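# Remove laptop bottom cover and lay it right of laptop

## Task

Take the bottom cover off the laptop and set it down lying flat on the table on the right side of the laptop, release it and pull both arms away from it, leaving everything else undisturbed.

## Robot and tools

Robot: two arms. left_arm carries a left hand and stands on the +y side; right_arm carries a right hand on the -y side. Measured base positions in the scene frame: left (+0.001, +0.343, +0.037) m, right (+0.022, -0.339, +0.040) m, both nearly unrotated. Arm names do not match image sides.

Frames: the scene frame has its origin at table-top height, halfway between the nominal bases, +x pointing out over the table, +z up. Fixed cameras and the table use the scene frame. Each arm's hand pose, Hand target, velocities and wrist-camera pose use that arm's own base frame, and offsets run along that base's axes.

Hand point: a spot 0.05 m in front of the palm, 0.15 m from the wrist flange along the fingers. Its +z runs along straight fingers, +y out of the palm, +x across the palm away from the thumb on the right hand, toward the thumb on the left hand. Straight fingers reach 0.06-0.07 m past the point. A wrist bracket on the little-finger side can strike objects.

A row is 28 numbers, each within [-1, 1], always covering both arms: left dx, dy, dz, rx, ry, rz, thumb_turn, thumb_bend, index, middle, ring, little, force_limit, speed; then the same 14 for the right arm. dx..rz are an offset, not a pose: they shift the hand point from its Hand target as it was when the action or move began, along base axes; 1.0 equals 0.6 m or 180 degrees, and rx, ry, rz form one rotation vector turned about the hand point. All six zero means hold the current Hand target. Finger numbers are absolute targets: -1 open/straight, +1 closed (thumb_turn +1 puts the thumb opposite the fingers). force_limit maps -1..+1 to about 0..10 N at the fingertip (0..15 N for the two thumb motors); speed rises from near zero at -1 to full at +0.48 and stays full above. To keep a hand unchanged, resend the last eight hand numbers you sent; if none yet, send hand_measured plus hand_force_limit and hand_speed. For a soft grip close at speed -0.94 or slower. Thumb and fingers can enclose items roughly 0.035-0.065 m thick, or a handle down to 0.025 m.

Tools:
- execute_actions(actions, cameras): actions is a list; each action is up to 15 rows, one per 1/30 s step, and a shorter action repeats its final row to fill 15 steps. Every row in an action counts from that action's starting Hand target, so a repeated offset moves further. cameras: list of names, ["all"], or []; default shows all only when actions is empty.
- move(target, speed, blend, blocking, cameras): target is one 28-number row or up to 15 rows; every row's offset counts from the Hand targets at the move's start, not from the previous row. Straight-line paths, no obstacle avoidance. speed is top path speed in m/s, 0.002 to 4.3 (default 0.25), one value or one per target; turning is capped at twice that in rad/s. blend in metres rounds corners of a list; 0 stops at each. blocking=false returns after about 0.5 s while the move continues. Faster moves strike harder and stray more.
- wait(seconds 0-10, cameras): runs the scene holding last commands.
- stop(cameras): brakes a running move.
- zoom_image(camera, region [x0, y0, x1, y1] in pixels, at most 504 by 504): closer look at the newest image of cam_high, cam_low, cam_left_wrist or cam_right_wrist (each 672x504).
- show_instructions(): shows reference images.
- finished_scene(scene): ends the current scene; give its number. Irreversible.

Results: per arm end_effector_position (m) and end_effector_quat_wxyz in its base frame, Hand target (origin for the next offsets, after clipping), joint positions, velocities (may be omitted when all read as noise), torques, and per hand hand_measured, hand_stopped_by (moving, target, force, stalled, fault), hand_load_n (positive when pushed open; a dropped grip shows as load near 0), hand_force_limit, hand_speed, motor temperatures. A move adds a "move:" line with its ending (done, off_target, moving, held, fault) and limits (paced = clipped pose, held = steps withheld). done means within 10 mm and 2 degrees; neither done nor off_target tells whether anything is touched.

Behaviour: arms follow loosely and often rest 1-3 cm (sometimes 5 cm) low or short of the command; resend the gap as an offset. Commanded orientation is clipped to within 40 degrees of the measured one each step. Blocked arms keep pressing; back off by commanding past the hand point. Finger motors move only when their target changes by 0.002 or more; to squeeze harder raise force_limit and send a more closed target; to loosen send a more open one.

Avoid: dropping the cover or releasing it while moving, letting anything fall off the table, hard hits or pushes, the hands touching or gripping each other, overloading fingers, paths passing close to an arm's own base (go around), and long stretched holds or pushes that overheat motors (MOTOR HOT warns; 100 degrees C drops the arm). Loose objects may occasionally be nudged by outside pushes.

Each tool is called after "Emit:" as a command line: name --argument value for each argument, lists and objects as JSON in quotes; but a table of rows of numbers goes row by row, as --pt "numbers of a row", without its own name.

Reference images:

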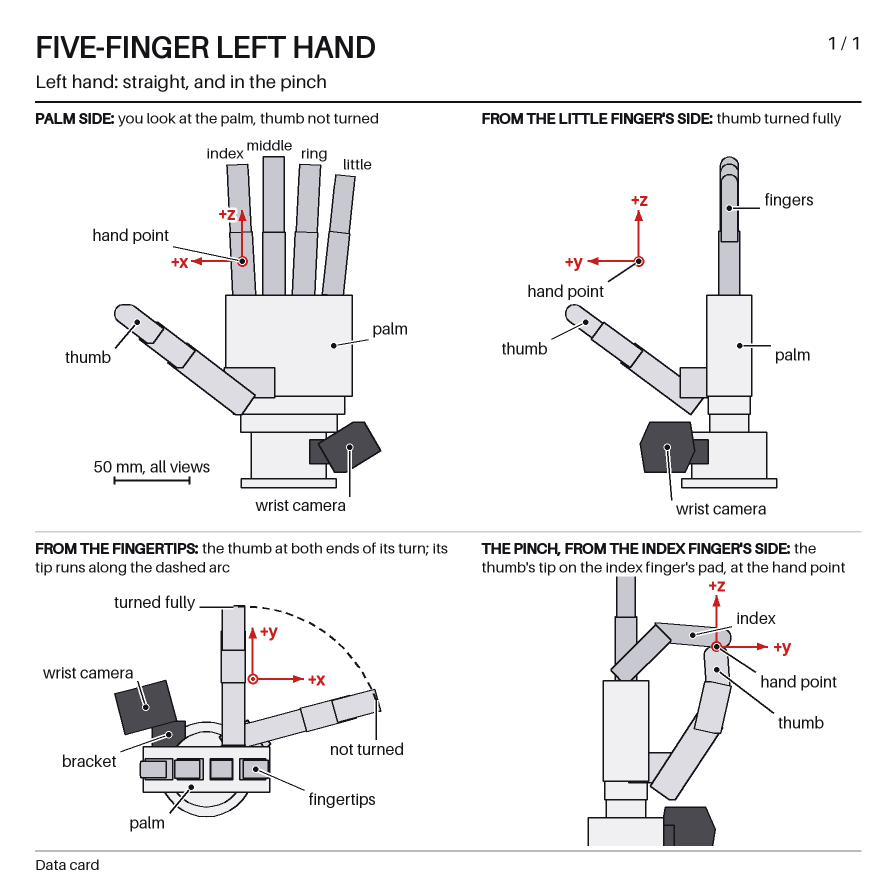

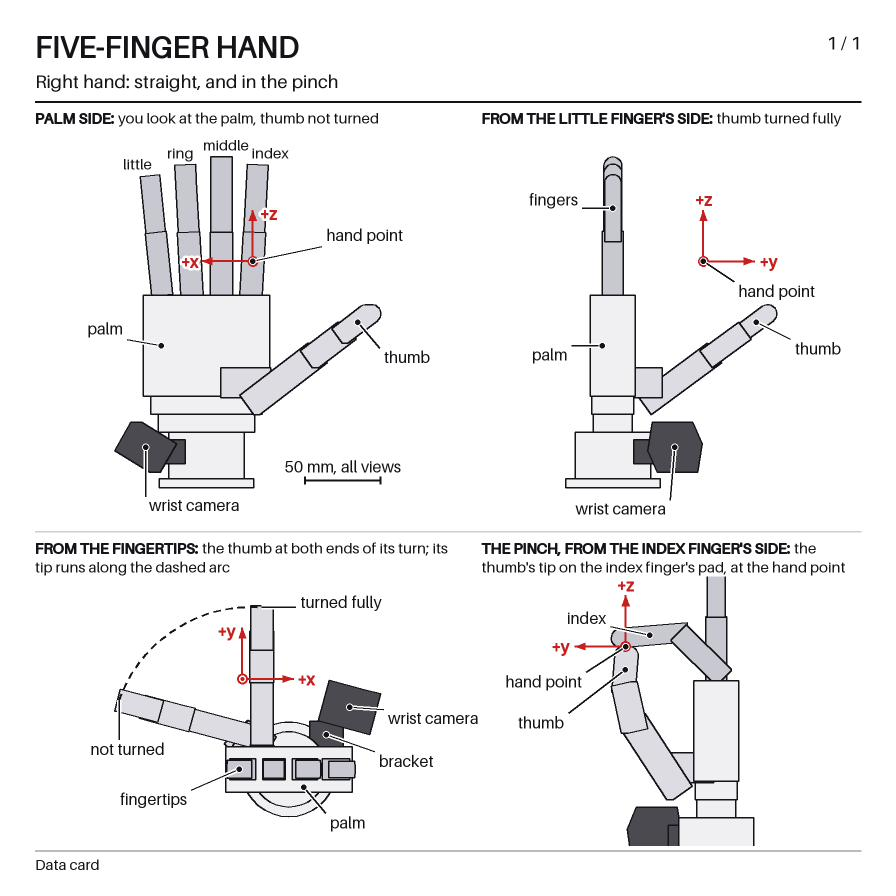

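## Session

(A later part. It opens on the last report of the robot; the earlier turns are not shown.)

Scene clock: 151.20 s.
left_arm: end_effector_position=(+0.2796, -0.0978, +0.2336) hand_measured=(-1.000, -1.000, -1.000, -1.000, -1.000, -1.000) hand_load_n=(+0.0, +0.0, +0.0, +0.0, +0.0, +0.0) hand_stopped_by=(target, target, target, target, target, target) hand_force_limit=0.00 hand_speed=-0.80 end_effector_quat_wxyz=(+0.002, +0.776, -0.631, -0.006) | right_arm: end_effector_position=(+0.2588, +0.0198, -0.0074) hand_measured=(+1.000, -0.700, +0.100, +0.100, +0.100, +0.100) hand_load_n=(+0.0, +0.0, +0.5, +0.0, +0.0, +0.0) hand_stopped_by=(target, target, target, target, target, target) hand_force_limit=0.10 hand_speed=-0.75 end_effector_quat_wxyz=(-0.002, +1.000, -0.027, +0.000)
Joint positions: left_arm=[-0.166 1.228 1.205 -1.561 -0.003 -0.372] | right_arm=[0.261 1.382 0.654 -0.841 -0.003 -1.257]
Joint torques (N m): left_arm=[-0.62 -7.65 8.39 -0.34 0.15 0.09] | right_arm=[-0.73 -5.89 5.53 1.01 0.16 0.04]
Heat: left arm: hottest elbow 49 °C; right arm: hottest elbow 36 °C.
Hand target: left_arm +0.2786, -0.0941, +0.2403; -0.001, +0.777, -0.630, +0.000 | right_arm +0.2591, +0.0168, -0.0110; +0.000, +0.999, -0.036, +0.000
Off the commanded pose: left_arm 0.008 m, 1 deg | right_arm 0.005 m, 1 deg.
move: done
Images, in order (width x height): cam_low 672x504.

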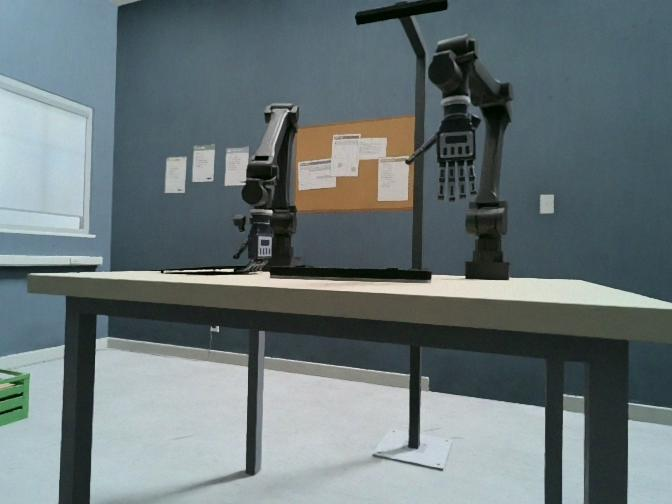

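Same state as practice; now run the extension release.

Emit:
execute_actions --actions '[[[0,0,0,0,0,0,-1,-1,-1,-1,-1,-1,0,-0.8,0,0,0.012,0,0,0,1,-0.7,0.1,0.1,0.1,0.1,0,-0.7]],[[0,0,0,0,0,0,-1,-1,-1,-1,-1,-1,0,-0.8,0,0,0.012,0,0,0,1,-0.7,0,0,0,0,0,-0.85]],[[0,0,0,0,0,0,-1,-1,-1,-1,-1,-1,0,-0.8,0,0,0.0117,0,0,0,1,-0.7,-0.1,-0.1,-0.1,-0.1,0,-0.85]],[[0,0,0,0,0,0,-1,-1,-1,-1,-1,-1,0,-0.8,0,0,0.011,0,0,0,1,-0.7,-0.2,-0.2,-0.2,-0.2,0,-0.85]],[[0,0,0,0,0,0,-1,-1,-1,-1,-1,-1,0,-0.8,0,0,0.0097,0,0,0,1,-0.7,-0.3,-0.3,-0.3,-0.3,0,-0.85]],[[0,0,0,0,0,0,-1,-1,-1,-1,-1,-1,0,-0.8,0,0,0.0083,0,0,0,1,-0.7,-0.4,-0.4,-0.4,-0.4,0,-0.85]],[[0,0,0,0,0,0,-1,-1,-1,-1,-1,-1,0,-0.8,0,0,0.0073,0,0,0,1,-0.7,-0.5,-0.5,-0.5,-0.5,0,-0.85]]]' --cameras '["cam_low","cam_high","cam_right_wrist"]'

Emit:
zoom_image --camera "cam_low" --region '[120, 200, 320, 300]'

Scene clock: 160.73 s.
left_arm: end_effector_position=(+0.2796, -0.0978, +0.2336) hand_measured=(-1.000, -1.000, -1.000, -1.000, -1.000, -1.000) hand_load_n=(+0.0, +0.0, +0.0, +0.0, +0.0, +0.0) hand_stopped_by=(target, target, target, target, target, target) hand_force_limit=0.00 hand_speed=-0.80 end_effector_quat_wxyz=(+0.002, +0.776, -0.631, -0.006) | right_arm: end_effector_position=(+0.2496, +0.0133, +0.0267) hand_measured=(+1.000, -0.700, -0.500, -0.500, -0.500, -0.500) hand_load_n=(+0.0, +0.0, +0.0, -3.5, +0.0, +0.0) hand_stopped_by=(target, target, target, target, target, target) hand_force_limit=0.00 hand_speed=-0.85 end_effector_quat_wxyz=(+0.008, +1.000, -0.029, -0.007)
Joint positions: left_arm=[-0.166 1.228 1.205 -1.561 -0.003 -0.372] | right_arm=[0.256 1.298 0.684 -0.974 0.011 -1.257]
Joint torques (N m): left_arm=[-0.67 -7.88 8.44 -0.31 0.15 0.09] | right_arm=[-0.44 -5.89 8.25 0.23 -0.43 0.04]
Heat: left arm: hottest elbow 49 °C; right arm: hottest elbow 35 °C.
Hand target: left_arm +0.2786, -0.0941, +0.2403; -0.001, +0.777, -0.630, +0.000 | right_arm +0.2590, +0.0167, +0.0322; +0.000, +0.999, -0.036, +0.000
Off the commanded pose: left_arm 0.008 m, 1 deg | right_arm 0.011 m, 1 deg.
camera_calibration:
cam_right_wrist: T_world_to_cam=[[0.175886, -0.984335, -0.0122038, -0.0275893], [-0.81846, -0.153113, 0.553787, 0.185763], [-0.54698, -0.0874151, -0.832569, 0.276932], [0, 0, 0, 1]] pos_world=[0.308368, 0.0254936, 0.127355]
Images, in order (width x height): cam_high 672x504, cam_low 672x504, cam_right_wrist 672x504.

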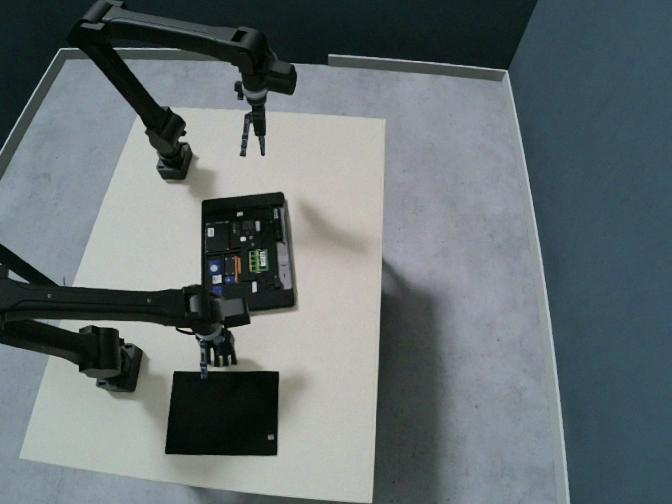

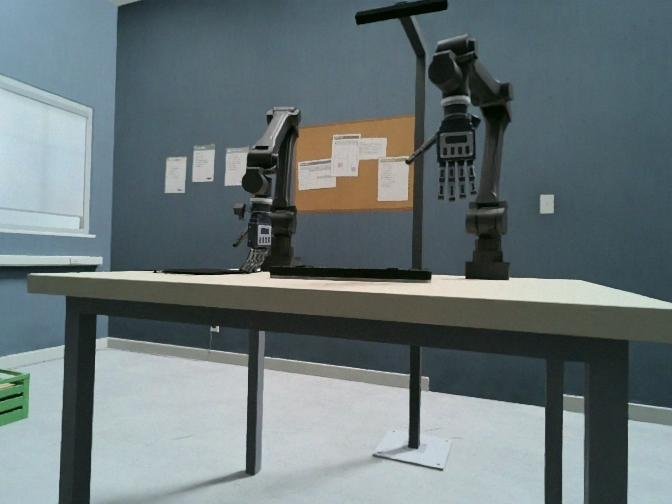

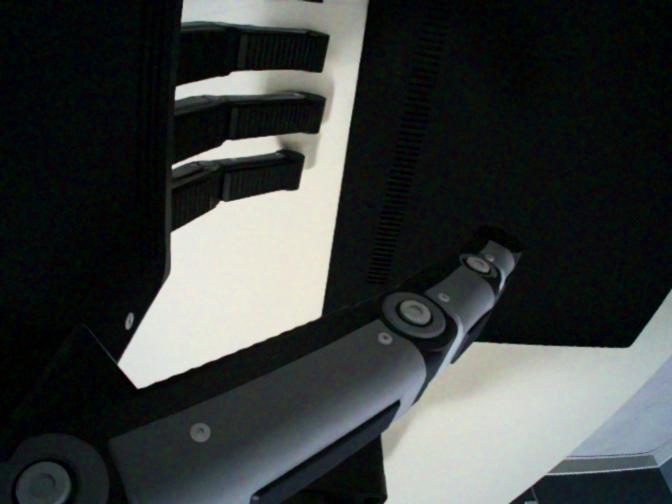

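Scaled by 2.520.

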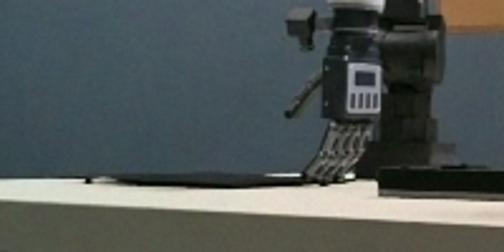

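Emit:
move --pt "0 0 0 0 0 0 -1 -1 -1 -1 -1 -1 0 -0.8 0 0 0.07 0 0 0 1 -0.7 -0.5 -0.5 -0.5 -0.5 0 -0.85" --pt "0 0 0 0 0 0 -1 -1 -1 -1 -1 -1 0 -0.8 -0.04 0.1 0.25 0 0 0 1 -0.7 -0.5 -0.5 -0.5 -0.5 0 -0.85" --speed 0.2 --blend '[0.02,0]' --cameras '["cam_low","cam_high"]'

Emit:
zoom_image --camera "cam_low" --region '[120, 200, 440, 300]'

Scene clock: 169.90 s.
left_arm: end_effector_position=(+0.2796, -0.0978, +0.2336) hand_measured=(-1.000, -1.000, -1.000, -1.000, -1.000, -1.000) hand_load_n=(+0.0, +0.0, +0.0, +0.0, +0.0, +0.0) hand_stopped_by=(target, target, target, target, target, target) hand_force_limit=0.00 hand_speed=-0.80 end_effector_quat_wxyz=(+0.002, +0.776, -0.631, -0.006) | right_arm: end_effector_position=(+0.2273, +0.0692, +0.1687) hand_measured=(+1.000, -0.700, -0.500, -0.500, -0.500, -0.500) hand_load_n=(+0.0, +0.0, +0.0, +0.0, +0.0, +0.0) hand_stopped_by=(target, target, target, target, target, target) hand_force_limit=0.00 hand_speed=-0.85 end_effector_quat_wxyz=(+0.005, +0.999, -0.036, -0.013)
Joint positions: left_arm=[-0.166 1.228 1.205 -1.561 -0.003 -0.372] | right_arm=[0.45 1.132 0.957 -1.422 -0.003 -1.049]
Joint torques (N m): left_arm=[-0.73 -8.06 8.51 -0.36 0.15 0.08] | right_arm=[1.03 -5.25 10.74 -0.14 0.16 0.11]
Heat: left arm: hottest elbow 49 °C; right arm: hottest elbow 36 °C.
Hand target: left_arm +0.2786, -0.0941, +0.2403; -0.001, +0.777, -0.630, +0.000 | right_arm +0.2350, +0.0767, +0.1821; +0.000, +0.999, -0.036, +0.000
Off the commanded pose: left_arm 0.008 m, 1 deg | right_arm 0.017 m, 2 deg.
move: off_target (right_arm)
Images, in order (width x height): cam_high 672x504, cam_low 672x504.

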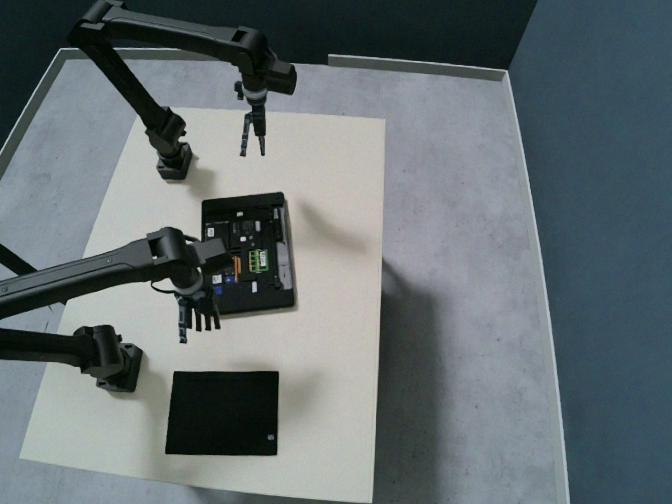

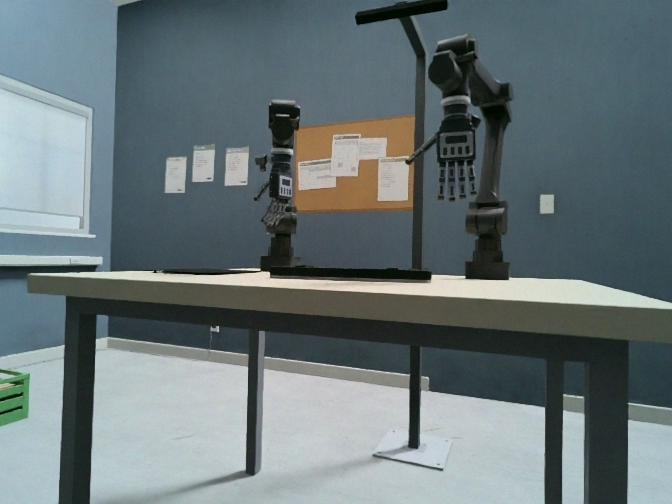

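Scaled by 1.575.

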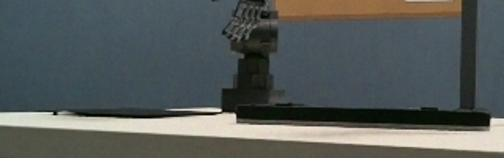

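Emit:
finished_scene --scene 2

The scene is finished: the task was done.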